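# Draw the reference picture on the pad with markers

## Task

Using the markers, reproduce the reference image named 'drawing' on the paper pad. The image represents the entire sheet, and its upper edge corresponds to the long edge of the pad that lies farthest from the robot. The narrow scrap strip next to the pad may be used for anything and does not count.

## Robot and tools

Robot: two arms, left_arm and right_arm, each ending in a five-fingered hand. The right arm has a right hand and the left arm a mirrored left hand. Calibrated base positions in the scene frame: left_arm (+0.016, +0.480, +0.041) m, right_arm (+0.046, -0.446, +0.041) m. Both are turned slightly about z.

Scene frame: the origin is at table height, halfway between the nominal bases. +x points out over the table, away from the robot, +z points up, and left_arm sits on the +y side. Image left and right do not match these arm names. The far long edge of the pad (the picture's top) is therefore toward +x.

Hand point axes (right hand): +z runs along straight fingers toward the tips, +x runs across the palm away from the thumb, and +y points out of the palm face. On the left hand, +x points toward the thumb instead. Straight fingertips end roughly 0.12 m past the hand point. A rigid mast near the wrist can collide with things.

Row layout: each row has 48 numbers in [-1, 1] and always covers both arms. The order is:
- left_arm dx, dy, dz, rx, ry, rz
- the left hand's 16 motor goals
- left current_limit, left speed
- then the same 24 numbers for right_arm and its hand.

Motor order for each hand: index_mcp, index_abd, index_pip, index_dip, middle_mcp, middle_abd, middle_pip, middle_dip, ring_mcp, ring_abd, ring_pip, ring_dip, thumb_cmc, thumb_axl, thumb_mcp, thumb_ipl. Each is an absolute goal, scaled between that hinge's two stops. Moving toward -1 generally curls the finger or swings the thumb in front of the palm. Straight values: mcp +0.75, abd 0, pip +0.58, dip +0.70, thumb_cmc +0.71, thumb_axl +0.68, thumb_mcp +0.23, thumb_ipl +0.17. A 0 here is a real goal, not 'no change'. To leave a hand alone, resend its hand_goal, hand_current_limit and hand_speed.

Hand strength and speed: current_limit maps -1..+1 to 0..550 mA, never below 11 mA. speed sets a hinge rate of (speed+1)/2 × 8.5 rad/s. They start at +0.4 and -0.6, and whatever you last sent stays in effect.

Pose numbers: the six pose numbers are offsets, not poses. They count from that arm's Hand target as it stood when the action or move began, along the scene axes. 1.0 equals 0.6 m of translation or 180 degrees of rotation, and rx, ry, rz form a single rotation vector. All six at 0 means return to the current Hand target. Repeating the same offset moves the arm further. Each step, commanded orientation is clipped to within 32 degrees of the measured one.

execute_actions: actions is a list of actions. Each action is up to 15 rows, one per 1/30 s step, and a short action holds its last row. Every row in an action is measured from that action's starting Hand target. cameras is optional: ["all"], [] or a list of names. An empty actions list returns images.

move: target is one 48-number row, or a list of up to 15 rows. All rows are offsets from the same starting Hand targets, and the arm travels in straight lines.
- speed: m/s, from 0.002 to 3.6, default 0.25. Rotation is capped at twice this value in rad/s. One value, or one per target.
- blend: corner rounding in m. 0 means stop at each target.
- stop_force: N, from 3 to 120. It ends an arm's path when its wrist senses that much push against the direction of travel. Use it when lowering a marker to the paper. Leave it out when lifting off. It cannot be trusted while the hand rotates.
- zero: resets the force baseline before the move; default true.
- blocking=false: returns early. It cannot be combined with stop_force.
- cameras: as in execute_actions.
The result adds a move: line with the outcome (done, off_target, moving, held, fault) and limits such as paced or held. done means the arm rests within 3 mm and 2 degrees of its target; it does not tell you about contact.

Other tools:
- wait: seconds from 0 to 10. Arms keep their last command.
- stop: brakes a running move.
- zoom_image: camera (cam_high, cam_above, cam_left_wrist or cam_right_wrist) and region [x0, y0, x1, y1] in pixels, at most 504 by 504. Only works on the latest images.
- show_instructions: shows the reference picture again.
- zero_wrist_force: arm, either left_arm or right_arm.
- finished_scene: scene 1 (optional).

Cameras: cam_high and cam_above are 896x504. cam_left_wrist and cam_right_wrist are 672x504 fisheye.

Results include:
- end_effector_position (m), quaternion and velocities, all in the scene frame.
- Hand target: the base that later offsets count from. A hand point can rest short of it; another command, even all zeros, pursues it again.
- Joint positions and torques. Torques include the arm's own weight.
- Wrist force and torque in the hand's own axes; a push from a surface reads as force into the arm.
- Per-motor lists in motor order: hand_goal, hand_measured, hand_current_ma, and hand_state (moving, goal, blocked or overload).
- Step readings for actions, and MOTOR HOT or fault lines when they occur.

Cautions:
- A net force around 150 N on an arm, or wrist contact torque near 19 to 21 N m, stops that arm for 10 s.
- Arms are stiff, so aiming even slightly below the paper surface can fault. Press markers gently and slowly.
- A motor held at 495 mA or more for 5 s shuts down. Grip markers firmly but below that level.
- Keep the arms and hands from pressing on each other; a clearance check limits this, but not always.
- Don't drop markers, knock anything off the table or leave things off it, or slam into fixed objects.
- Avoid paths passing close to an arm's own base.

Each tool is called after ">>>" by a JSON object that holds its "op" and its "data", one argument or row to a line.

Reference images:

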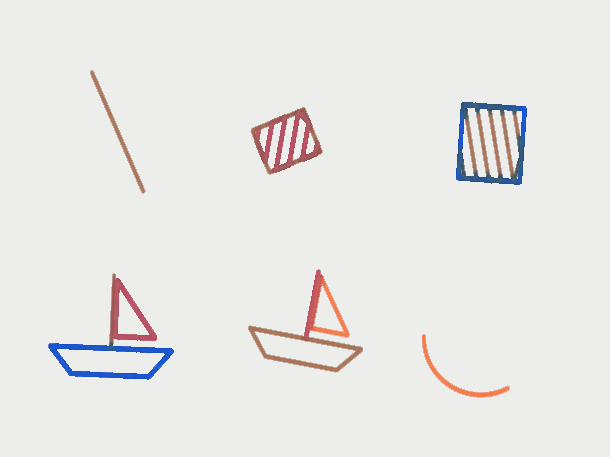

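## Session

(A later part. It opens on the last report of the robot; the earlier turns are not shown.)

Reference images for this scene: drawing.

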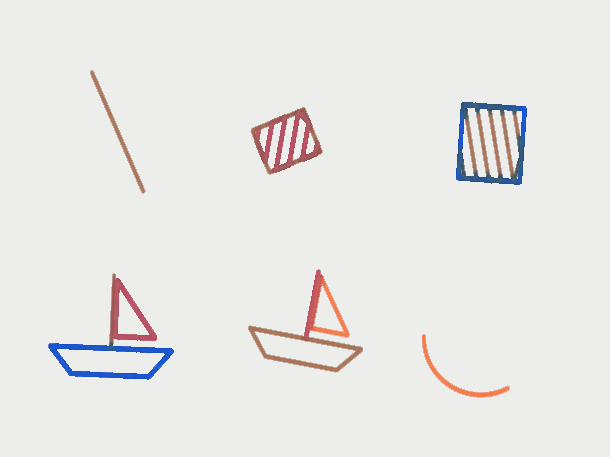

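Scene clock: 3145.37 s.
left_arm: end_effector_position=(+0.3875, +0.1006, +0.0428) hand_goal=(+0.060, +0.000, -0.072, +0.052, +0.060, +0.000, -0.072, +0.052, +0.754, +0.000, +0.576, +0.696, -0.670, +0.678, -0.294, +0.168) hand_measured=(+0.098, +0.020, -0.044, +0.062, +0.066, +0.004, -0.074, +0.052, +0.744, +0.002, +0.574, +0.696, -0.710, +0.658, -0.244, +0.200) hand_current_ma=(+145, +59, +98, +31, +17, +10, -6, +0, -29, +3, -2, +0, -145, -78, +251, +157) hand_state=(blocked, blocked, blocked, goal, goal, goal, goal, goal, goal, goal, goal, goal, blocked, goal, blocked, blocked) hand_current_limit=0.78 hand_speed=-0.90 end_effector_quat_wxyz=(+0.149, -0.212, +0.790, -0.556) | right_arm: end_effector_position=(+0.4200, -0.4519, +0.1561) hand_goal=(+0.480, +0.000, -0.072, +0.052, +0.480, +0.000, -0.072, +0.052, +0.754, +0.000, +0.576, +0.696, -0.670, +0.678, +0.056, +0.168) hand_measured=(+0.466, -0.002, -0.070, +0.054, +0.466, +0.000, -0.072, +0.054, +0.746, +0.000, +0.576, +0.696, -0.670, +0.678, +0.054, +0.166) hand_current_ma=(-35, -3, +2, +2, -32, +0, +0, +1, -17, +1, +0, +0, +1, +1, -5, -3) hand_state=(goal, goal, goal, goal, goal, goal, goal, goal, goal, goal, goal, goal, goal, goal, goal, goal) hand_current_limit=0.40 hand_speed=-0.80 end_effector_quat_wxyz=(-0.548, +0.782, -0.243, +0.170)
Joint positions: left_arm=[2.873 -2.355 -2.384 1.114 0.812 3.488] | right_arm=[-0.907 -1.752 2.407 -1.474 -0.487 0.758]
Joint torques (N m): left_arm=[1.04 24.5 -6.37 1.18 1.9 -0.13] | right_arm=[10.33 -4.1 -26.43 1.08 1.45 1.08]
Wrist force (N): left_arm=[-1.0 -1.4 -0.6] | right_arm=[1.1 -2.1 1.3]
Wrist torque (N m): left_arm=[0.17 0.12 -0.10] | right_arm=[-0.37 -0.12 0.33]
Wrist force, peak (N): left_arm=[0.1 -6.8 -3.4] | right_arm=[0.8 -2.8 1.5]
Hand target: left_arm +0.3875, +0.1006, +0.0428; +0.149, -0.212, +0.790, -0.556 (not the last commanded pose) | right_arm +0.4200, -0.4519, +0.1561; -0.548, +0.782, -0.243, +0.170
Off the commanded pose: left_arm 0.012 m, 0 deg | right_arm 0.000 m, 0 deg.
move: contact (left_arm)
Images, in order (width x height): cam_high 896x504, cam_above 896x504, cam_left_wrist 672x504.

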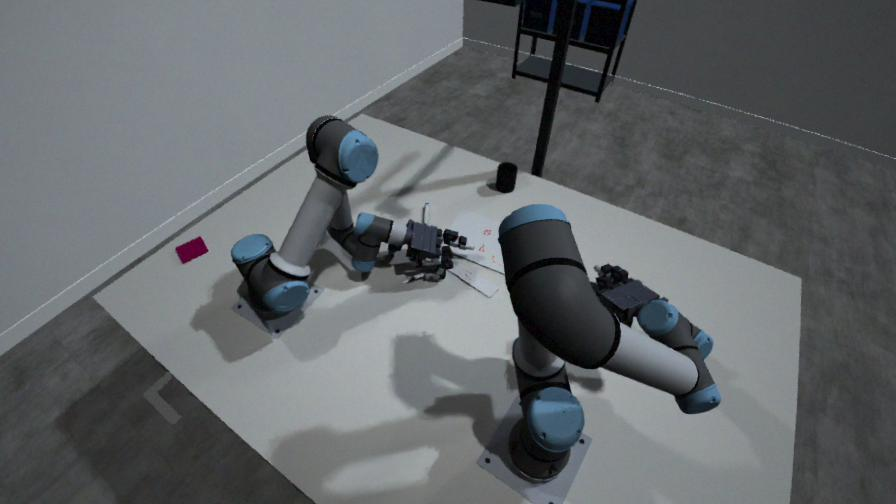

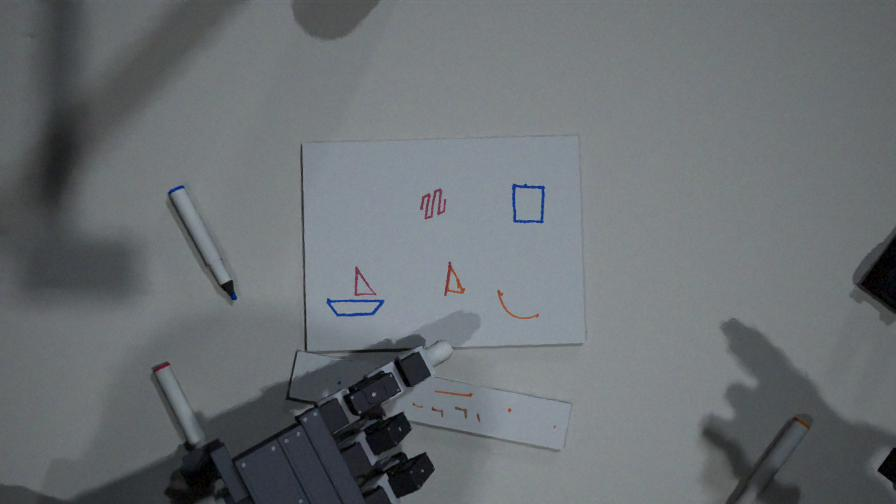

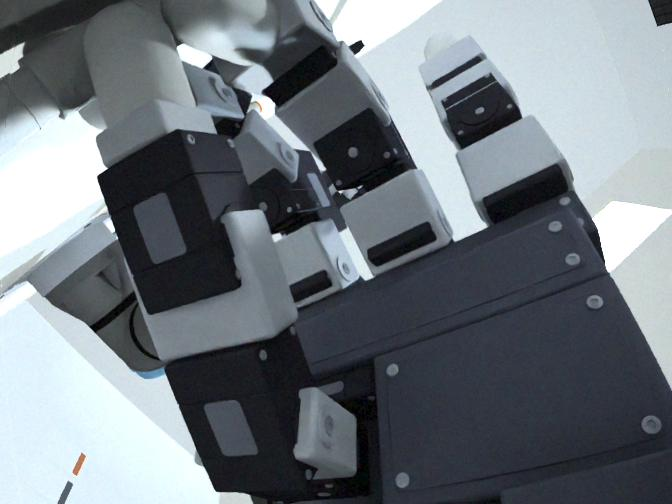

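>>> {"op": "move", "data": {
  "target": [
    [0,0,0,0,0,0,0.26,0,-0.073,0.051,0.26,0,-0.073,0.051,0.754,0,0.576,0.696,-0.671,0.677,-0.06,0.168,0.4,-0.92,0,0,0,0,0,0,0.479,0,-0.073,0.051,0.479,0,-0.073,0.051,0.754,0,0.576,0.696,-0.671,0.677,0.056,0.168,0.4,-0.8],
    [0,0,0.15,0,0,0,0.26,0,-0.073,0.051,0.26,0,-0.073,0.051,0.754,0,0.576,0.696,-0.671,0.677,-0.06,0.168,0.4,-0.92,0,0,0,0,0,0,0.479,0,-0.073,0.051,0.479,0,-0.073,0.051,0.754,0,0.576,0.696,-0.671,0.677,0.056,0.168,0.4,-0.8],
    [0,0.3,0.25,0,0,0,0.26,0,-0.073,0.051,0.26,0,-0.073,0.051,0.754,0,0.576,0.696,-0.671,0.677,-0.06,0.168,0.4,-0.92,0,0,0,0,0,0,0.479,0,-0.073,0.051,0.479,0,-0.073,0.051,0.754,0,0.576,0.696,-0.671,0.677,0.056,0.168,0.4,-0.8]
  ],
  "speed": [0.02,0.05,0.15],
  "cameras": ["cam_above","cam_high"]
}}

>>> {"op": "zoom_image", "data": {
  "camera": "cam_above",
  "region": [200, 340, 460, 504]
}}

Scene clock: 3162.73 s.
left_arm: end_effector_position=(+0.3875, +0.2806, +0.1928) hand_goal=(+0.260, +0.000, -0.072, +0.052, +0.260, +0.000, -0.072, +0.052, +0.754, +0.000, +0.576, +0.696, -0.670, +0.678, -0.060, +0.168) hand_measured=(+0.250, +0.002, -0.068, +0.056, +0.250, +0.002, -0.074, +0.052, +0.744, +0.002, +0.574, +0.696, -0.672, +0.676, -0.062, +0.170) hand_current_ma=(-34, +5, +8, +8, -28, +6, -4, +0, -29, +3, -2, +0, -3, -6, -3, +7) hand_state=(goal, goal, goal, goal, goal, goal, goal, goal, goal, goal, goal, goal, goal, goal, goal, goal) hand_current_limit=0.40 hand_speed=-0.92 end_effector_quat_wxyz=(+0.149, -0.212, +0.790, -0.556) | right_arm: end_effector_position=(+0.4200, -0.4519, +0.1561) hand_goal=(+0.480, +0.000, -0.072, +0.052, +0.480, +0.000, -0.072, +0.052, +0.754, +0.000, +0.576, +0.696, -0.670, +0.678, +0.056, +0.168) hand_measured=(+0.466, -0.002, -0.070, +0.054, +0.466, +0.000, -0.072, +0.054, +0.746, +0.000, +0.576, +0.696, -0.670, +0.678, +0.054, +0.166) hand_current_ma=(-35, -3, +2, +2, -32, +0, +0, +1, -17, +1, +0, +0, +1, +1, -5, -3) hand_state=(goal, goal, goal, goal, goal, goal, goal, goal, goal, goal, goal, goal, goal, goal, goal, goal) hand_current_limit=0.40 hand_speed=-0.80 end_effector_quat_wxyz=(-0.548, +0.782, -0.243, +0.170)
Joint positions: left_arm=[3.477 -1.417 -2.638 -0.27 0.373 4.299] | right_arm=[-0.907 -1.752 2.407 -1.474 -0.487 0.758]
Joint torques (N m): left_arm=[5.39 13 11.13 -0.19 -4.09 2.04] | right_arm=[10.12 -2.68 -26.16 0.86 1.38 1.06]
Wrist force (N): left_arm=[-0.9 -0.6 -0.3] | right_arm=[1.1 -2.3 0.9]
Wrist torque (N m): left_arm=[0.01 0.10 -0.29] | right_arm=[-0.36 -0.11 0.32]
Wrist force, peak (N): left_arm=[-1.2 -1.9 -0.8] | right_arm=[1.1 -2.8 1.3]
Hand target: left_arm +0.3875, +0.2806, +0.1928; +0.149, -0.212, +0.790, -0.556 | right_arm +0.4200, -0.4519, +0.1561; -0.548, +0.782, -0.243, +0.170
Off the commanded pose: left_arm 0.000 m, 0 deg | right_arm 0.000 m, 0 deg.
move: done
Images, in order (width x height): cam_high 896x504, cam_above 896x504.

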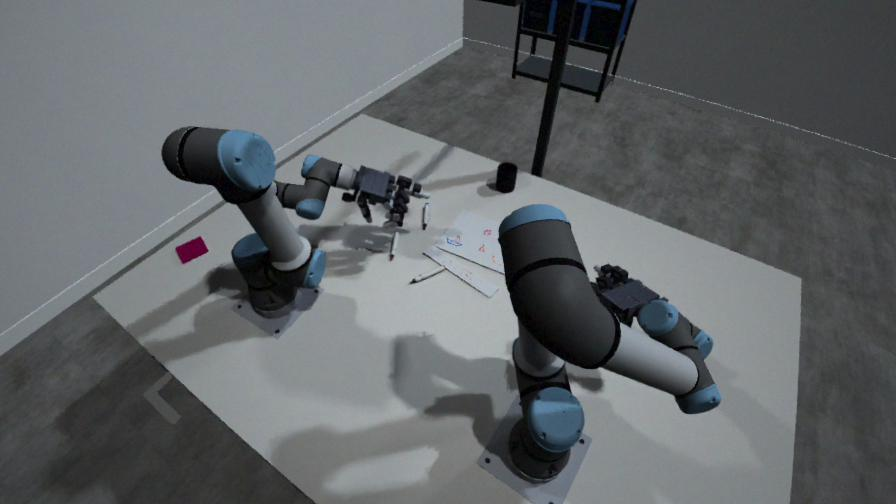

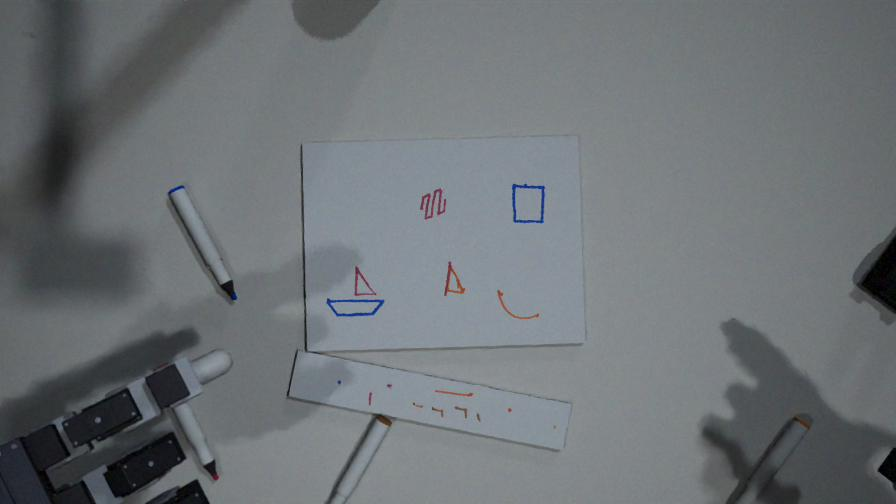

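Scaled by 1.938.

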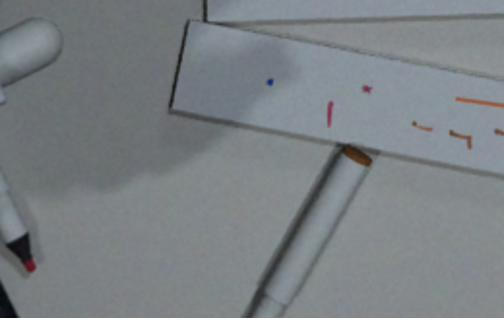

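>>> {"op": "move", "data": {
  "target": [
    [0.1,0.36,0.1,0,0,0,0.479,0,-0.073,0.051,0.479,0,-0.073,0.051,0.754,0,0.576,0.696,-0.671,0.677,0.056,0.168,0.4,-0.7,0,0,0.07,0,0,0,0.479,0,-0.073,0.051,0.479,0,-0.073,0.051,0.754,0,0.576,0.696,-0.671,0.677,0.056,0.168,0.4,-0.8],
    [0.1,0.36,0.1,0,0,0,0.479,0,-0.073,0.051,0.479,0,-0.073,0.051,0.754,0,0.576,0.696,-0.671,0.677,0.056,0.168,0.4,-0.7,-0.0563,0.9745,0.07,0,0,0.045,0.479,0,-0.073,0.051,0.479,0,-0.073,0.051,0.95,0,0.576,0.696,-0.671,0.677,0.056,0.168,0.4,-0.7]
  ],
  "speed": [0.15,0.17],
  "blend": [0.03,0],
  "cameras": ["cam_above","cam_high"]
}}

Scene clock: 3209.27 s.
left_arm: end_effector_position=(+0.4475, +0.4966, +0.2528) hand_goal=(+0.480, +0.000, -0.072, +0.052, +0.480, +0.000, -0.072, +0.052, +0.754, +0.000, +0.576, +0.696, -0.670, +0.678, +0.056, +0.168) hand_measured=(+0.464, +0.002, -0.070, +0.056, +0.466, +0.002, -0.074, +0.052, +0.744, +0.002, +0.574, +0.696, -0.672, +0.676, +0.054, +0.170) hand_current_ma=(-51, +5, +6, +8, -44, +6, -4, +0, -29, +3, -2, +0, -2, -6, -7, +7) hand_state=(goal, goal, goal, goal, goal, goal, goal, goal, goal, goal, goal, goal, goal, goal, goal, goal) hand_current_limit=0.40 hand_speed=-0.70 end_effector_quat_wxyz=(+0.149, -0.212, +0.790, -0.556) | right_arm: end_effector_position=(+0.3863, +0.1328, +0.1981) hand_goal=(+0.480, +0.000, -0.072, +0.052, +0.480, +0.000, -0.072, +0.052, +0.950, +0.000, +0.576, +0.696, -0.670, +0.678, +0.056, +0.168) hand_measured=(+0.466, -0.002, -0.070, +0.054, +0.468, +0.000, -0.072, +0.054, +0.924, +0.000, +0.576, +0.696, -0.670, +0.678, +0.054, +0.166) hand_current_ma=(-31, -3, +2, +2, -28, +0, +0, +1, -69, +1, +0, +0, +1, +1, -4, -3) hand_state=(goal, goal, goal, goal, goal, goal, goal, goal, blocked, goal, goal, goal, goal, goal, goal, goal) hand_current_limit=0.40 hand_speed=-0.70 end_effector_quat_wxyz=(-0.558, +0.797, -0.187, +0.131)
Joint positions: left_arm=[3.925 -1.437 -2.099 -1.867 0.454 5.455] | right_arm=[0.732 -1.083 2.015 -3.694 -1.177 2.99]
Joint torques (N m): left_arm=[-7.19 20.68 14.8 4.19 -3.98 -1.83] | right_arm=[9.68 -29.74 -22.38 -5.92 -0.68 0.35]
Wrist force (N): left_arm=[-1.1 -0.3 -0.2] | right_arm=[1.3 -2.4 1.3]
Wrist torque (N m): left_arm=[0.04 0.14 -0.30] | right_arm=[-0.42 -0.14 0.25]
Wrist force, peak (N): left_arm=[-1.7 -0.2 -1.0] | right_arm=[0.1 -3.1 2.8]
Hand target: left_arm +0.4475, +0.4966, +0.2528; +0.149, -0.212, +0.790, -0.556 | right_arm +0.3863, +0.1328, +0.1981; -0.558, +0.797, -0.187, +0.131
Off the commanded pose: left_arm 0.000 m, 0 deg | right_arm 0.000 m, 0 deg.
move: done
Images, in order (width x height): cam_high 896x504, cam_above 896x504.

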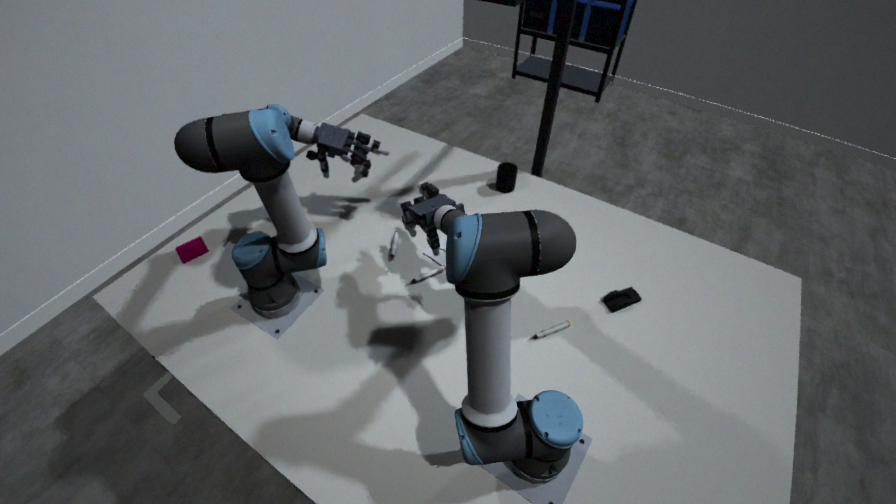

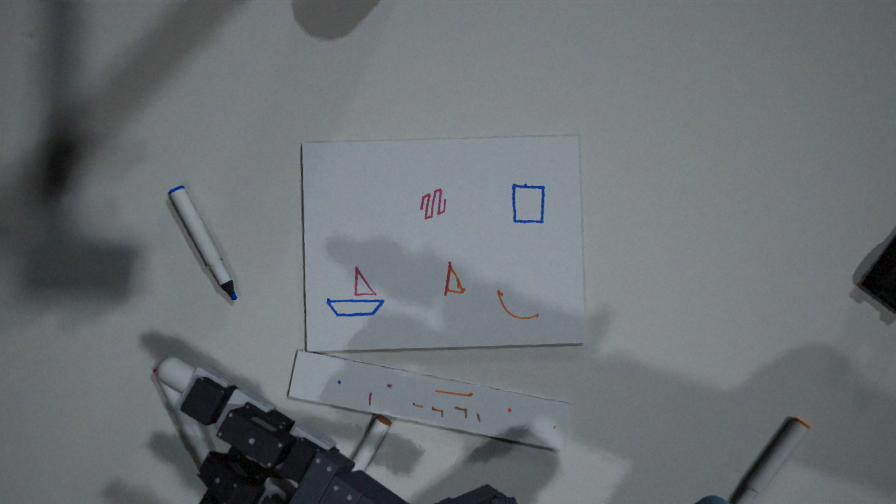

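>>> {"op": "move", "data": {
  "target": [
    [0,0,0,0,0,0,0.479,0,-0.073,0.051,0.479,0,-0.073,0.051,0.754,0,0.576,0.696,-0.671,0.677,0.056,0.168,0.4,-0.7,0,0,-0.228,0,0,0,0.479,0,-0.073,0.051,0.479,0,-0.073,0.051,0.95,0,0.576,0.696,-0.671,0.677,0.056,0.168,0.4,-0.7]
  ],
  "speed": 0.1
}}

>>> {"op": "move", "data": {
  "target": [
    [0,0,0,0,0,0,0.479,0,-0.073,0.051,0.479,0,-0.073,0.051,0.754,0,0.576,0.696,-0.671,0.677,0.056,0.168,0.4,-0.7,0,0,-0.055,0,0,0,0.479,0,-0.073,0.051,0.479,0,-0.073,0.051,0.95,0,0.576,0.696,-0.671,0.677,0.056,0.168,0.4,-0.7]
  ],
  "speed": 0.015,
  "stop_force": 4,
  "cameras": ["cam_above"]
}}

>>> {"op": "zoom_image", "data": {
  "camera": "cam_above",
  "region": [200, 340, 460, 504]
}}

Scene clock: 3222.23 s.
left_arm: end_effector_position=(+0.4475, +0.4966, +0.2528) hand_goal=(+0.480, +0.000, -0.072, +0.052, +0.480, +0.000, -0.072, +0.052, +0.754, +0.000, +0.576, +0.696, -0.670, +0.678, +0.056, +0.168) hand_measured=(+0.464, +0.002, -0.070, +0.056, +0.466, +0.002, -0.074, +0.052, +0.744, +0.002, +0.574, +0.696, -0.672, +0.676, +0.054, +0.170) hand_current_ma=(-51, +5, +6, +8, -44, +6, -4, +0, -29, +3, -2, +0, -2, -6, -7, +7) hand_state=(goal, goal, goal, goal, goal, goal, goal, goal, goal, goal, goal, goal, goal, goal, goal, goal) hand_current_limit=0.40 hand_speed=-0.70 end_effector_quat_wxyz=(+0.149, -0.212, +0.790, -0.556) | right_arm: end_effector_position=(+0.3863, +0.1328, +0.0614) hand_goal=(+0.480, +0.000, -0.072, +0.052, +0.480, +0.000, -0.072, +0.052, +0.950, +0.000, +0.576, +0.696, -0.670, +0.678, +0.056, +0.168) hand_measured=(+0.466, -0.002, -0.070, +0.054, +0.468, +0.000, -0.072, +0.054, +0.926, +0.000, +0.576, +0.696, -0.670, +0.678, +0.054, +0.166) hand_current_ma=(-31, -3, +2, +2, -28, +0, +0, +1, -64, +1, +0, +0, +1, +1, -4, -3) hand_state=(goal, goal, goal, goal, goal, goal, goal, goal, blocked, goal, goal, goal, goal, goal, goal, goal) hand_current_limit=0.40 hand_speed=-0.70 end_effector_quat_wxyz=(-0.558, +0.797, -0.187, +0.131)
Joint positions: left_arm=[3.925 -1.437 -2.099 -1.867 0.454 5.455] | right_arm=[0.732 -0.767 2.008 -4.004 -1.177 2.99]
Joint torques (N m): left_arm=[-7.52 20.28 15.03 3.8 -3.9 -1.47] | right_arm=[-0.96 -33.47 -2.75 -0.82 -0.56 1.23]
Wrist force (N): left_arm=[-1.4 -0.4 -0.2] | right_arm=[0.7 -2.5 1.1]
Wrist torque (N m): left_arm=[0.04 0.18 -0.32] | right_arm=[-0.41 -0.07 0.20]
Wrist force, peak (N): left_arm=[-1.5 -0.4 -0.4] | right_arm=[1.1 -4.1 0.7]
Hand target: left_arm +0.4475, +0.4966, +0.2528; +0.149, -0.212, +0.790, -0.556 | right_arm +0.3863, +0.1328, +0.0613; -0.558, +0.797, -0.187, +0.131
Off the commanded pose: left_arm 0.000 m, 0 deg | right_arm 0.000 m, 0 deg.
move: done

Scene clock: 3224.77 s.
left_arm: end_effector_position=(+0.4475, +0.4966, +0.2528) hand_goal=(+0.480, +0.000, -0.072, +0.052, +0.480, +0.000, -0.072, +0.052, +0.754, +0.000, +0.576, +0.696, -0.670, +0.678, +0.056, +0.168) hand_measured=(+0.464, +0.002, -0.070, +0.056, +0.466, +0.002, -0.074, +0.052, +0.744, +0.002, +0.574, +0.696, -0.672, +0.676, +0.054, +0.170) hand_current_ma=(-51, +5, +6, +8, -44, +6, -4, +0, -29, +3, -2, +0, -2, -6, -7, +7) hand_state=(goal, goal, goal, goal, goal, goal, goal, goal, goal, goal, goal, goal, goal, goal, goal, goal) hand_current_limit=0.40 hand_speed=-0.70 end_effector_quat_wxyz=(+0.149, -0.212, +0.790, -0.556) | right_arm: end_effector_position=(+0.3863, +0.1328, +0.0361) hand_goal=(+0.480, +0.000, -0.072, +0.052, +0.480, +0.000, -0.072, +0.052, +0.950, +0.000, +0.576, +0.696, -0.670, +0.678, +0.056, +0.168) hand_measured=(+0.466, -0.002, -0.070, +0.054, +0.468, +0.000, -0.072, +0.054, +0.926, +0.000, +0.576, +0.696, -0.668, +0.678, +0.054, +0.166) hand_current_ma=(-31, -3, +2, +2, -28, +0, +0, +1, -64, +1, +0, +0, +1, +1, -2, -3) hand_state=(goal, goal, goal, goal, goal, goal, goal, goal, blocked, goal, goal, goal, goal, goal, goal, goal) hand_current_limit=0.40 hand_speed=-0.70 end_effector_quat_wxyz=(-0.558, +0.797, -0.187, +0.131)
Joint positions: left_arm=[3.925 -1.437 -2.099 -1.867 0.454 5.455] | right_arm=[0.732 -0.705 1.993 -4.051 -1.177 2.99]
Joint torques (N m): left_arm=[-7.25 20.38 14.69 3.66 -3.87 -1.33] | right_arm=[8.97 -35.37 -0.34 0.59 -0.71 0.71]
Wrist force (N): left_arm=[-0.9 -0.4 -0.3] | right_arm=[0.6 -5.3 0.8]
Wrist torque (N m): left_arm=[0.04 0.12 -0.29] | right_arm=[-0.66 -0.07 0.22]
Wrist force, peak (N): left_arm=[-1.3 -0.4 -0.6] | right_arm=[-0.6 -15.9 -2.2]
Hand target: left_arm +0.4475, +0.4966, +0.2528; +0.149, -0.212, +0.790, -0.556 | right_arm +0.3863, +0.1328, +0.0361; -0.558, +0.797, -0.187, +0.131 (not the last commanded pose)
Off the commanded pose: left_arm 0.000 m, 0 deg | right_arm 0.008 m, 0 deg.
move: contact (right_arm)
Images, in order (width x height): cam_above 896x504.

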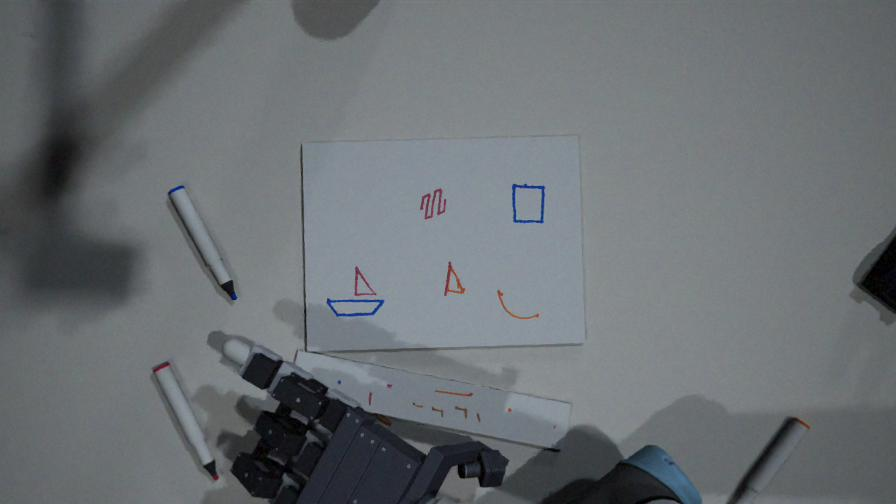

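Scaled by 1.938.

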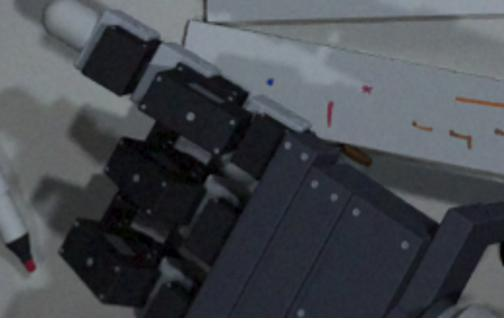

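>>> {"op": "move", "data": {
  "target": [
    [0,0,0,0,0,0,0.479,0,-0.073,0.051,0.479,0,-0.073,0.051,0.754,0,0.576,0.696,-0.671,0.677,0.056,0.168,0.4,-0.7,0,0,0.0047,0,0,0,0.479,0,-0.073,0.051,0.479,0,-0.073,0.051,0.95,0,0.576,0.696,-0.671,0.677,0.056,0.168,0.4,-0.8],
    [0,0,0,0,0,0,0.479,0,-0.073,0.051,0.479,0,-0.073,0.051,0.754,0,0.576,0.696,-0.671,0.677,0.056,0.168,0.4,-0.7,0,0,0.0047,0,0,0,0.22,0,-0.073,0.051,0.22,0,-0.073,0.051,0.95,0,0.576,0.696,-0.671,0.677,-0.15,0.168,0.4,-0.92]
  ],
  "speed": 0.02
}}

>>> {"op": "move", "data": {
  "target": [
    [0,0,0,0,0,0,0.479,0,-0.073,0.051,0.479,0,-0.073,0.051,0.754,0,0.576,0.696,-0.671,0.677,0.056,0.168,0.4,-0.7,0,0,-0.015,0,0,0,0.22,0,-0.073,0.051,0.22,0,-0.073,0.051,0.95,0,0.576,0.696,-0.671,0.677,-0.15,0.168,0.4,-0.92]
  ],
  "speed": 0.01,
  "stop_force": 4
}}

>>> {"op": "move", "data": {
  "target": [
    [0,0,0,0,0,0,0.479,0,-0.073,0.051,0.479,0,-0.073,0.051,0.754,0,0.576,0.696,-0.671,0.677,0.056,0.168,0.4,-0.7,0,0,-0.0013,0,0,0,0.06,0,-0.073,0.051,0.06,0,-0.073,0.051,0.95,0,0.576,0.696,-0.671,0.677,-0.295,0.168,0.78,-0.9]
  ],
  "speed": 0.02
}}

Scene clock: 3240.30 s.
left_arm: end_effector_position=(+0.4475, +0.4966, +0.2528) hand_goal=(+0.480, +0.000, -0.072, +0.052, +0.480, +0.000, -0.072, +0.052, +0.754, +0.000, +0.576, +0.696, -0.670, +0.678, +0.056, +0.168) hand_measured=(+0.464, +0.002, -0.070, +0.056, +0.466, +0.002, -0.074, +0.052, +0.744, +0.002, +0.574, +0.696, -0.672, +0.676, +0.054, +0.170) hand_current_ma=(-51, +5, +6, +8, -44, +6, -4, +0, -29, +3, -2, +0, -2, -6, -7, +7) hand_state=(goal, goal, goal, goal, goal, goal, goal, goal, goal, goal, goal, goal, goal, goal, goal, goal) hand_current_limit=0.40 hand_speed=-0.70 end_effector_quat_wxyz=(+0.149, -0.212, +0.790, -0.556) | right_arm: end_effector_position=(+0.3863, +0.1328, +0.0389) hand_goal=(+0.220, +0.000, -0.072, +0.052, +0.220, +0.000, -0.072, +0.052, +0.950, +0.000, +0.576, +0.696, -0.670, +0.678, -0.150, +0.168) hand_measured=(+0.218, -0.002, -0.070, +0.054, +0.218, +0.000, -0.072, +0.054, +0.926, +0.000, +0.576, +0.696, -0.668, +0.678, -0.146, +0.166) hand_current_ma=(-2, -3, +2, +2, -2, +0, +0, +1, -64, +1, +0, +0, +1, +1, +8, -3) hand_state=(goal, goal, goal, goal, goal, goal, goal, goal, blocked, goal, goal, goal, goal, goal, goal, goal) hand_current_limit=0.40 hand_speed=-0.92 end_effector_quat_wxyz=(-0.558, +0.797, -0.187, +0.131)
Joint positions: left_arm=[3.925 -1.437 -2.099 -1.867 0.454 5.455] | right_arm=[0.732 -0.711 1.995 -4.046 -1.177 2.99]
Joint torques (N m): left_arm=[-7.08 20.29 15.05 3.14 -3.85 -1.09] | right_arm=[7.29 -33.88 -14.37 -5.5 -0.39 1.01]
Wrist force (N): left_arm=[-0.9 -0.3 -0.1] | right_arm=[1.0 -2.0 1.4]
Wrist torque (N m): left_arm=[0.03 0.13 -0.29] | right_arm=[-0.35 -0.10 0.23]
Wrist force, peak (N): left_arm=[-1.3 -0.6 -0.5] | right_arm=[0.6 -5.7 0.6]
Hand target: left_arm +0.4475, +0.4966, +0.2528; +0.149, -0.212, +0.790, -0.556 | right_arm +0.3863, +0.1328, +0.0389; -0.558, +0.797, -0.187, +0.131
Off the commanded pose: left_arm 0.000 m, 0 deg | right_arm 0.000 m, 0 deg.
move: done

Scene clock: 3241.67 s.
left_arm: end_effector_position=(+0.4475, +0.4966, +0.2528) hand_goal=(+0.480, +0.000, -0.072, +0.052, +0.480, +0.000, -0.072, +0.052, +0.754, +0.000, +0.576, +0.696, -0.670, +0.678, +0.056, +0.168) hand_measured=(+0.464, +0.002, -0.070, +0.056, +0.466, +0.002, -0.074, +0.052, +0.744, +0.002, +0.574, +0.696, -0.672, +0.676, +0.054, +0.170) hand_current_ma=(-51, +5, +6, +8, -44, +6, -4, +0, -29, +3, -2, +0, -2, -6, -7, +7) hand_state=(goal, goal, goal, goal, goal, goal, goal, goal, goal, goal, goal, goal, goal, goal, goal, goal) hand_current_limit=0.40 hand_speed=-0.70 end_effector_quat_wxyz=(+0.149, -0.212, +0.790, -0.556) | right_arm: end_effector_position=(+0.3863, +0.1328, +0.0343) hand_goal=(+0.220, +0.000, -0.072, +0.052, +0.220, +0.000, -0.072, +0.052, +0.950, +0.000, +0.576, +0.696, -0.670, +0.678, -0.150, +0.168) hand_measured=(+0.218, -0.002, -0.074, +0.050, +0.218, +0.000, -0.074, +0.050, +0.926, +0.000, +0.576, +0.696, -0.668, +0.678, -0.146, +0.166) hand_current_ma=(-2, -2, -3, -3, -2, +0, -3, -4, -64, +1, +0, +0, +1, +1, +7, -3) hand_state=(goal, goal, goal, goal, goal, goal, goal, goal, blocked, goal, goal, goal, goal, goal, goal, goal) hand_current_limit=0.40 hand_speed=-0.92 end_effector_quat_wxyz=(-0.558, +0.797, -0.187, +0.131)
Joint positions: left_arm=[3.925 -1.437 -2.099 -1.867 0.454 5.455] | right_arm=[0.732 -0.7 1.992 -4.054 -1.177 2.99]
Joint torques (N m): left_arm=[-7.19 20.26 15.15 3 -3.96 -0.97] | right_arm=[6.43 -46.87 -1.62 0.22 -0.65 0.52]
Wrist force (N): left_arm=[-0.8 -0.6 -0.1] | right_arm=[1.1 -2.6 1.3]
Wrist torque (N m): left_arm=[-0.01 0.10 -0.27] | right_arm=[-0.38 -0.11 0.24]
Wrist force, peak (N): left_arm=[-1.3 -0.8 -0.5] | right_arm=[0.9 -8.5 1.0]
Hand target: left_arm +0.4475, +0.4966, +0.2528; +0.149, -0.212, +0.790, -0.556 | right_arm +0.3863, +0.1328, +0.0343; -0.558, +0.797, -0.187, +0.131 (not the last commanded pose)
Off the commanded pose: left_arm 0.000 m, 0 deg | right_arm 0.004 m, 0 deg.
move: contact (right_arm)

Scene clock: 3242.37 s.
left_arm: end_effector_position=(+0.4475, +0.4966, +0.2528) hand_goal=(+0.480, +0.000, -0.072, +0.052, +0.480, +0.000, -0.072, +0.052, +0.754, +0.000, +0.576, +0.696, -0.670, +0.678, +0.056, +0.168) hand_measured=(+0.464, +0.002, -0.070, +0.056, +0.466, +0.002, -0.074, +0.052, +0.744, +0.002, +0.574, +0.696, -0.672, +0.676, +0.054, +0.170) hand_current_ma=(-51, +5, +6, +8, -44, +6, -4, +0, -29, +3, -2, +0, -2, -6, -7, +7) hand_state=(goal, goal, goal, goal, goal, goal, goal, goal, goal, goal, goal, goal, goal, goal, goal, goal) hand_current_limit=0.40 hand_speed=-0.70 end_effector_quat_wxyz=(+0.149, -0.212, +0.790, -0.556) | right_arm: end_effector_position=(+0.3863, +0.1328, +0.0336) hand_goal=(+0.060, +0.000, -0.072, +0.052, +0.060, +0.000, -0.072, +0.052, +0.950, +0.000, +0.576, +0.696, -0.670, +0.678, -0.294, +0.168) hand_measured=(+0.164, -0.002, -0.064, +0.044, +0.162, +0.000, -0.060, +0.046, +0.926, +0.000, +0.576, +0.696, -0.668, +0.678, -0.164, +0.190) hand_current_ma=(+411, -2, +15, -17, +406, +0, +24, -10, -64, +1, +0, +0, +2, +1, +488, +75) hand_state=(blocked, goal, goal, goal, blocked, goal, goal, goal, blocked, goal, goal, goal, goal, goal, blocked, blocked) hand_current_limit=0.78 hand_speed=-0.90 end_effector_quat_wxyz=(-0.558, +0.797, -0.187, +0.131)
Joint positions: left_arm=[3.925 -1.437 -2.099 -1.867 0.454 5.455] | right_arm=[0.732 -0.698 1.992 -4.056 -1.177 2.99]
Joint torques (N m): left_arm=[-6.88 20.33 15.07 2.99 -3.87 -0.98] | right_arm=[7.02 -25.55 -9.43 -1.97 -0.5 0.41]
Wrist force (N): left_arm=[-1.0 -0.5 -0.4] | right_arm=[-0.2 -19.6 -1.3]
Wrist torque (N m): left_arm=[0.03 0.12 -0.29] | right_arm=[-1.21 -0.06 0.19]
Wrist force, peak (N): left_arm=[-1.3 -0.5 -0.1] | right_arm=[0.1 -19.9 -1.5]
Hand target: left_arm +0.4475, +0.4966, +0.2528; +0.149, -0.212, +0.790, -0.556 | right_arm +0.3863, +0.1328, +0.0335; -0.558, +0.797, -0.187, +0.131
Off the commanded pose: left_arm 0.000 m, 0 deg | right_arm 0.000 m, 0 deg.
move: done

>>> {"op": "move", "data": {
  "target": [
    [0,0,0,0,0,0,0.479,0,-0.073,0.051,0.479,0,-0.073,0.051,0.754,0,0.576,0.696,-0.671,0.677,0.056,0.168,0.4,-0.7,0,0,0.05,0,0,0,0.06,0,-0.073,0.051,0.06,0,-0.073,0.051,0.95,0,0.576,0.696,-0.671,0.677,-0.295,0.168,0.78,-0.9],
    [0,0,0,0,0,0,0.479,0,-0.073,0.051,0.479,0,-0.073,0.051,0.754,0,0.576,0.696,-0.671,0.677,0.056,0.168,0.4,-0.7,0.19,-0.2,0.31,0,0,0,0.06,0,-0.073,0.051,0.06,0,-0.073,0.051,0.95,0,0.576,0.696,-0.671,0.677,-0.295,0.168,0.78,-0.9]
  ],
  "speed": [0.03,0.12],
  "blend": [0.01,0]
}}

>>> {"op": "move", "data": {
  "target": [
    [0,0,0,0,0,0,0.479,0,-0.073,0.051,0.479,0,-0.073,0.051,0.754,0,0.576,0.696,-0.671,0.677,0.056,0.168,0.4,-0.7,0,0,0,-0.1473,-0.299,0,0.06,0,-0.073,0.051,0.06,0,-0.073,0.051,0.95,0,0.576,0.696,-0.671,0.677,-0.295,0.168,0.78,-0.9]
  ],
  "speed": 0.25,
  "cameras": ["cam_above","cam_high","cam_right_wrist"]
}}

Scene clock: 3262.23 s.
left_arm: end_effector_position=(+0.4475, +0.4966, +0.2528) hand_goal=(+0.480, +0.000, -0.072, +0.052, +0.480, +0.000, -0.072, +0.052, +0.754, +0.000, +0.576, +0.696, -0.670, +0.678, +0.056, +0.168) hand_measured=(+0.464, +0.002, -0.070, +0.056, +0.466, +0.002, -0.074, +0.052, +0.744, +0.002, +0.574, +0.696, -0.672, +0.676, +0.054, +0.170) hand_current_ma=(-51, +5, +6, +8, -44, +6, -4, +0, -29, +3, -2, +0, -2, -6, -7, +7) hand_state=(goal, goal, goal, goal, goal, goal, goal, goal, goal, goal, goal, goal, goal, goal, goal, goal) hand_current_limit=0.40 hand_speed=-0.70 end_effector_quat_wxyz=(+0.149, -0.212, +0.790, -0.556) | right_arm: end_effector_position=(+0.5003, +0.0128, +0.2195) hand_goal=(+0.060, +0.000, -0.072, +0.052, +0.060, +0.000, -0.072, +0.052, +0.950, +0.000, +0.576, +0.696, -0.670, +0.678, -0.294, +0.168) hand_measured=(+0.146, -0.002, -0.044, +0.058, +0.140, +0.000, -0.048, +0.060, +0.926, +0.000, +0.576, +0.696, -0.664, +0.680, -0.164, +0.204) hand_current_ma=(+321, -2, +70, +12, +292, +0, +63, +15, -64, +1, +0, +0, +9, +2, +489, +144) hand_state=(blocked, goal, blocked, goal, blocked, goal, blocked, goal, blocked, goal, goal, goal, goal, goal, blocked, blocked) hand_current_limit=0.78 hand_speed=-0.90 end_effector_quat_wxyz=(-0.558, +0.797, -0.187, +0.131)
Joint positions: left_arm=[3.925 -1.437 -2.099 -1.867 0.454 5.455] | right_arm=[0.386 -1.158 2.043 -3.56 -0.861 2.824]
Joint torques (N m): left_arm=[-6.95 20 15.37 2.44 -3.77 -0.6] | right_arm=[-3.16 -39.12 -9.35 -2.7 0.77 0.81]
Wrist force (N): left_arm=[-1.2 -0.3 -0.4] | right_arm=[0.8 -2.1 1.3]
Wrist torque (N m): left_arm=[0.06 0.15 -0.30] | right_arm=[-0.37 -0.06 0.29]
Wrist force, peak (N): left_arm=[-1.4 -0.5 -0.3] | right_arm=[-0.2 -20.2 -1.5]
Hand target: left_arm +0.4475, +0.4966, +0.2528; +0.149, -0.212, +0.790, -0.556 | right_arm +0.5003, +0.0128, +0.2195; -0.558, +0.797, -0.187, +0.131
Off the commanded pose: left_arm 0.000 m, 0 deg | right_arm 0.000 m, 0 deg.
move: done

Scene clock: 3264.80 s.
left_arm: end_effector_position=(+0.4475, +0.4966, +0.2528) hand_goal=(+0.480, +0.000, -0.072, +0.052, +0.480, +0.000, -0.072, +0.052, +0.754, +0.000, +0.576, +0.696, -0.670, +0.678, +0.056, +0.168) hand_measured=(+0.464, +0.002, -0.070, +0.056, +0.466, +0.002, -0.074, +0.052, +0.744, +0.002, +0.574, +0.696, -0.672, +0.676, +0.054, +0.170) hand_current_ma=(-51, +5, +6, +8, -44, +6, -4, +0, -29, +3, -2, +0, -2, -6, -7, +7) hand_state=(goal, goal, goal, goal, goal, goal, goal, goal, goal, goal, goal, goal, goal, goal, goal, goal) hand_current_limit=0.40 hand_speed=-0.70 end_effector_quat_wxyz=(+0.149, -0.212, +0.790, -0.556) | right_arm: end_effector_position=(+0.5002, +0.0129, +0.2195) hand_goal=(+0.060, +0.000, -0.072, +0.052, +0.060, +0.000, -0.072, +0.052, +0.950, +0.000, +0.576, +0.696, -0.670, +0.678, -0.294, +0.168) hand_measured=(+0.146, +0.000, -0.044, +0.058, +0.138, +0.002, -0.048, +0.060, +0.936, +0.002, +0.576, +0.696, -0.662, +0.680, -0.164, +0.204) hand_current_ma=(+321, +0, +72, +13, +289, +2, +63, +15, -33, +1, +0, +0, +13, +2, +489, +144) hand_state=(blocked, goal, blocked, goal, blocked, goal, blocked, goal, goal, goal, goal, goal, goal, goal, blocked, blocked) hand_current_limit=0.78 hand_speed=-0.90 end_effector_quat_wxyz=(-0.392, +0.755, +0.117, +0.512)
Joint positions: left_arm=[3.925 -1.437 -2.099 -1.867 0.454 5.455] | right_arm=[0.66 -1.036 2.135 -4.069 -1.384 2.037]
Joint torques (N m): left_arm=[-6.21 20.52 15.36 2.33 -3.72 -0.52] | right_arm=[-5.1 -29.65 -17.61 -1.88 -0.73 -1.81]
Wrist force (N): left_arm=[-1.0 -0.6 -0.2] | right_arm=[1.6 -1.9 0.8]
Wrist torque (N m): left_arm=[0.00 0.13 -0.29] | right_arm=[-0.37 -0.09 0.38]
Wrist force, peak (N): left_arm=[-1.4 -0.7 -0.4] | right_arm=[0.1 -3.0 1.3]
Hand target: left_arm +0.4475, +0.4966, +0.2528; +0.149, -0.212, +0.790, -0.556 | right_arm +0.5003, +0.0128, +0.2195; -0.391, +0.755, +0.117, +0.513
Off the commanded pose: left_arm 0.000 m, 0 deg | right_arm 0.000 m, 0 deg.
move: done
Images, in order (width x height): cam_high 896x504, cam_above 896x504, cam_right_wrist 672x504.

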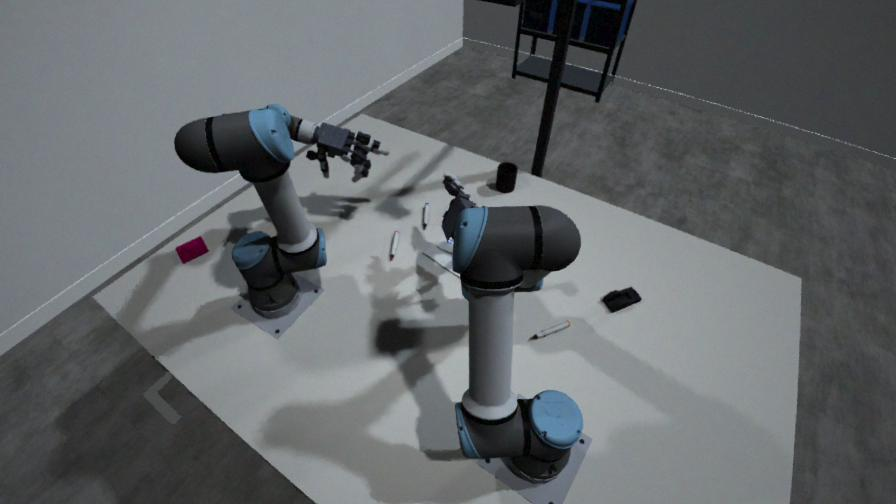

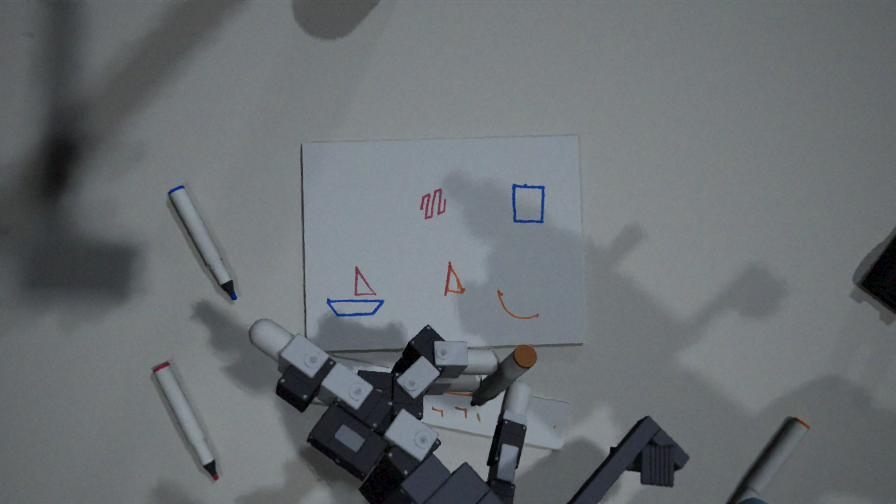

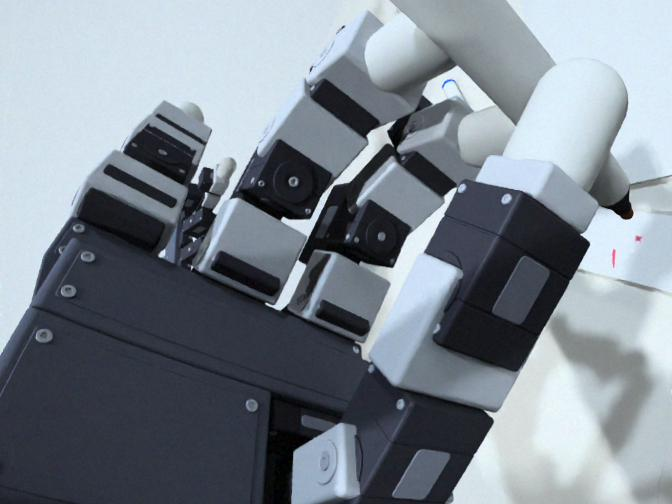

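>>> {"op": "move", "data": {
  "target": [
    [0,0,0,0,0,0,0.479,0,-0.073,0.051,0.479,0,-0.073,0.051,0.754,0,0.576,0.696,-0.671,0.677,0.056,0.168,0.4,-0.7,0,0,0,0,0,0,0.03,0,-0.073,0.051,0.03,0,-0.073,0.051,0.95,0,0.576,0.696,-0.671,0.677,-0.295,0.168,0.78,-0.95]
  ],
  "speed": 0.05
}}

Scene clock: 3279.53 s.
left_arm: end_effector_position=(+0.4475, +0.4966, +0.2528) hand_goal=(+0.480, +0.000, -0.072, +0.052, +0.480, +0.000, -0.072, +0.052, +0.754, +0.000, +0.576, +0.696, -0.670, +0.678, +0.056, +0.168) hand_measured=(+0.464, +0.002, -0.070, +0.056, +0.466, +0.002, -0.074, +0.052, +0.744, +0.002, +0.574, +0.696, -0.672, +0.676, +0.054, +0.170) hand_current_ma=(-51, +5, +6, +8, -44, +6, -4, +0, -29, +3, -2, +0, -2, -6, -7, +7) hand_state=(goal, goal, goal, goal, goal, goal, goal, goal, goal, goal, goal, goal, goal, goal, goal, goal) hand_current_limit=0.40 hand_speed=-0.70 end_effector_quat_wxyz=(+0.149, -0.212, +0.790, -0.556) | right_arm: end_effector_position=(+0.5003, +0.0128, +0.2196) hand_goal=(+0.030, +0.000, -0.072, +0.052, +0.030, +0.000, -0.072, +0.052, +0.950, +0.000, +0.576, +0.696, -0.670, +0.678, -0.294, +0.168) hand_measured=(+0.138, +0.000, -0.040, +0.060, +0.126, +0.002, -0.044, +0.062, +0.936, +0.002, +0.576, +0.696, -0.660, +0.680, -0.164, +0.210) hand_current_ma=(+433, +0, +87, +16, +369, +2, +75, +19, -33, +1, +0, +0, +19, +2, +490, +178) hand_state=(blocked, goal, blocked, goal, blocked, goal, blocked, goal, goal, goal, goal, goal, goal, goal, blocked, blocked) hand_current_limit=0.78 hand_speed=-0.95 end_effector_quat_wxyz=(-0.391, +0.755, +0.117, +0.513)
Joint positions: left_arm=[3.925 -1.437 -2.099 -1.867 0.454 5.455] | right_arm=[0.66 -1.036 2.135 -4.069 -1.384 2.037]
Joint torques (N m): left_arm=[-6.45 19.84 15.66 2.02 -3.7 -0.18] | right_arm=[-8.68 -27.24 -11.19 -4.96 -0.6 -1.58]
Wrist force (N): left_arm=[-0.6 -0.2 -0.3] | right_arm=[1.8 -1.8 0.8]
Wrist torque (N m): left_arm=[0.07 0.08 -0.26] | right_arm=[-0.37 -0.14 0.41]
Wrist force, peak (N): left_arm=[-1.3 -0.6 -0.3] | right_arm=[2.0 -2.2 0.9]
Hand target: left_arm +0.4475, +0.4966, +0.2528; +0.149, -0.212, +0.790, -0.556 | right_arm +0.5003, +0.0128, +0.2195; -0.391, +0.755, +0.117, +0.513
Off the commanded pose: left_arm 0.000 m, 0 deg | right_arm 0.000 m, 0 deg.
move: done

>>> {"op": "move", "data": {
  "target": [
    [0,0,0,0,0,0,0.479,0,-0.073,0.051,0.479,0,-0.073,0.051,0.754,0,0.576,0.696,-0.671,0.677,0.056,0.168,0.4,-0.7,-0.0592,-0.1077,-0.1493,0,0,0,0.03,0,-0.073,0.051,0.03,0,-0.073,0.051,0.95,0,0.576,0.696,-0.671,0.677,-0.295,0.168,0.78,-0.95]
  ],
  "speed": 0.12,
  "cameras": ["cam_above"]
}}

>>> {"op": "zoom_image", "data": {
  "camera": "cam_above",
  "region": [460, 360, 600, 460]
}}

Scene clock: 3288.53 s.
left_arm: end_effector_position=(+0.4475, +0.4966, +0.2528) hand_goal=(+0.480, +0.000, -0.072, +0.052, +0.480, +0.000, -0.072, +0.052, +0.754, +0.000, +0.576, +0.696, -0.670, +0.678, +0.056, +0.168) hand_measured=(+0.464, +0.002, -0.070, +0.056, +0.466, +0.002, -0.074, +0.052, +0.744, +0.002, +0.574, +0.696, -0.672, +0.676, +0.054, +0.170) hand_current_ma=(-51, +5, +6, +8, -44, +6, -4, +0, -29, +3, -2, +0, -2, -6, -7, +7) hand_state=(goal, goal, goal, goal, goal, goal, goal, goal, goal, goal, goal, goal, goal, goal, goal, goal) hand_current_limit=0.40 hand_speed=-0.70 end_effector_quat_wxyz=(+0.149, -0.212, +0.790, -0.556) | right_arm: end_effector_position=(+0.4648, -0.0518, +0.1300) hand_goal=(+0.030, +0.000, -0.072, +0.052, +0.030, +0.000, -0.072, +0.052, +0.950, +0.000, +0.576, +0.696, -0.670, +0.678, -0.294, +0.168) hand_measured=(+0.138, +0.000, -0.040, +0.060, +0.124, +0.002, -0.044, +0.062, +0.936, +0.002, +0.576, +0.696, -0.660, +0.680, -0.164, +0.210) hand_current_ma=(+430, +0, +88, +16, +365, +3, +75, +19, -31, +1, +0, +0, +19, +2, +489, +181) hand_state=(blocked, goal, blocked, goal, blocked, goal, blocked, goal, goal, goal, goal, goal, goal, goal, blocked, blocked) hand_current_limit=0.78 hand_speed=-0.95 end_effector_quat_wxyz=(-0.391, +0.755, +0.117, +0.513)
Joint positions: left_arm=[3.925 -1.437 -2.099 -1.867 0.454 5.455] | right_arm=[0.566 -0.843 2.326 -4.448 -1.291 2.02]
Joint torques (N m): left_arm=[-6.77 19.86 15.51 1.56 -3.7 -0.08] | right_arm=[6.74 -24.16 -0.98 -4.31 0.32 0.73]
Wrist force (N): left_arm=[-0.7 -0.1 -0.2] | right_arm=[2.0 -2.1 0.7]
Wrist torque (N m): left_arm=[0.06 0.09 -0.27] | right_arm=[-0.38 -0.17 0.40]
Wrist force, peak (N): left_arm=[-1.4 -0.4 -0.4] | right_arm=[2.8 -3.1 0.9]
Hand target: left_arm +0.4475, +0.4966, +0.2528; +0.149, -0.212, +0.790, -0.556 | right_arm +0.4647, -0.0518, +0.1300; -0.391, +0.755, +0.117, +0.513
Off the commanded pose: left_arm 0.000 m, 0 deg | right_arm 0.000 m, 0 deg.
move: done
Images, in order (width x height): cam_above 896x504.

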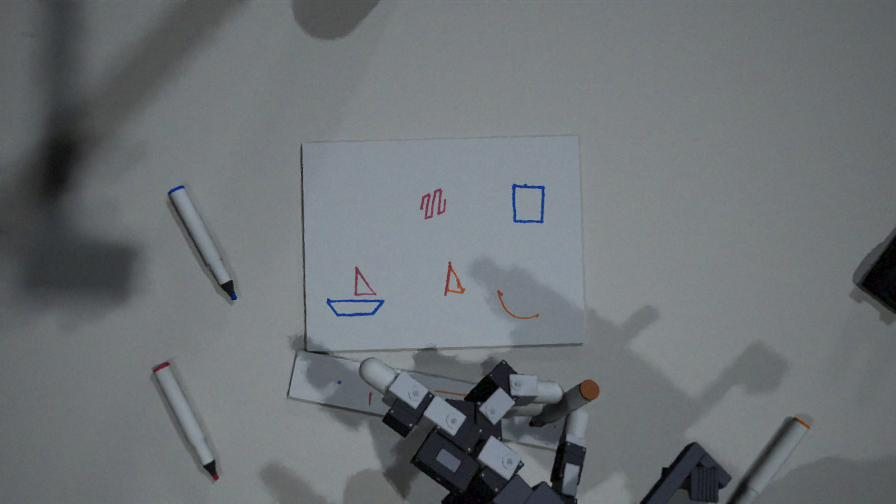

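Scaled by 3.600.

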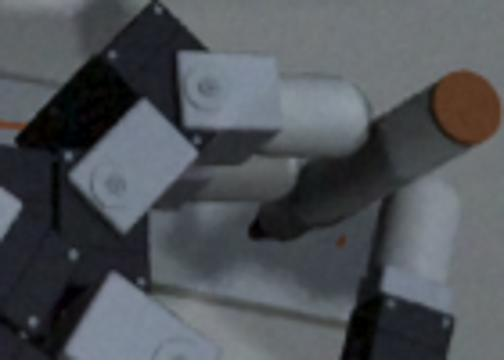

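>>> {"op": "move", "data": {
  "target": [
    [0,0,0,0,0,0,0.479,0,-0.073,0.051,0.479,0,-0.073,0.051,0.754,0,0.576,0.696,-0.671,0.677,0.056,0.168,0.4,-0.7,0,0,-0.1,0,0,0,0.03,0,-0.073,0.051,0.03,0,-0.073,0.051,0.95,0,0.576,0.696,-0.671,0.677,-0.295,0.168,0.78,-0.95]
  ],
  "speed": 0.009,
  "stop_force": 3
}}

Scene clock: 3300.63 s.
left_arm: end_effector_position=(+0.4475, +0.4966, +0.2528) hand_goal=(+0.480, +0.000, -0.072, +0.052, +0.480, +0.000, -0.072, +0.052, +0.754, +0.000, +0.576, +0.696, -0.670, +0.678, +0.056, +0.168) hand_measured=(+0.464, +0.002, -0.070, +0.056, +0.466, +0.002, -0.074, +0.052, +0.744, +0.002, +0.574, +0.696, -0.672, +0.676, +0.054, +0.170) hand_current_ma=(-51, +5, +6, +8, -44, +6, -4, +0, -29, +3, -2, +0, -2, -6, -7, +7) hand_state=(goal, goal, goal, goal, goal, goal, goal, goal, goal, goal, goal, goal, goal, goal, goal, goal) hand_current_limit=0.40 hand_speed=-0.70 end_effector_quat_wxyz=(+0.149, -0.212, +0.790, -0.556) | right_arm: end_effector_position=(+0.4647, -0.0518, +0.0861) hand_goal=(+0.030, +0.000, -0.072, +0.052, +0.030, +0.000, -0.072, +0.052, +0.950, +0.000, +0.576, +0.696, -0.670, +0.678, -0.294, +0.168) hand_measured=(+0.138, -0.002, -0.040, +0.060, +0.124, +0.000, -0.038, +0.066, +0.936, +0.002, +0.576, +0.696, -0.662, +0.680, -0.164, +0.210) hand_current_ma=(+429, -2, +88, +13, +360, +0, +90, +33, -31, +1, +0, +0, +15, +2, +489, +181) hand_state=(blocked, goal, blocked, goal, blocked, goal, blocked, goal, goal, goal, goal, goal, goal, goal, blocked, blocked) hand_current_limit=0.78 hand_speed=-0.95 end_effector_quat_wxyz=(-0.392, +0.755, +0.117, +0.513)
Joint positions: left_arm=[3.925 -1.437 -2.099 -1.867 0.454 5.455] | right_arm=[0.566 -0.704 2.292 -4.554 -1.291 2.02]
Joint torques (N m): left_arm=[-5.85 20.07 15.6 0.84 -3.72 0.45] | right_arm=[8.36 -38.24 4.93 0.76 -0.34 0.44]
Wrist force (N): left_arm=[-0.8 -0.6 -0.2] | right_arm=[2.6 -2.3 0.5]
Wrist torque (N m): left_arm=[0.01 0.10 -0.27] | right_arm=[-0.33 -0.14 0.39]
Wrist force, peak (N): left_arm=[-1.4 -0.5 -0.2] | right_arm=[5.1 -2.8 0.9]
Hand target: left_arm +0.4475, +0.4966, +0.2528; +0.149, -0.212, +0.790, -0.556 | right_arm +0.4647, -0.0518, +0.0861; -0.392, +0.755, +0.117, +0.513 (not the last commanded pose)
Off the commanded pose: left_arm 0.000 m, 0 deg | right_arm 0.016 m, 0 deg.
move: contact (right_arm)


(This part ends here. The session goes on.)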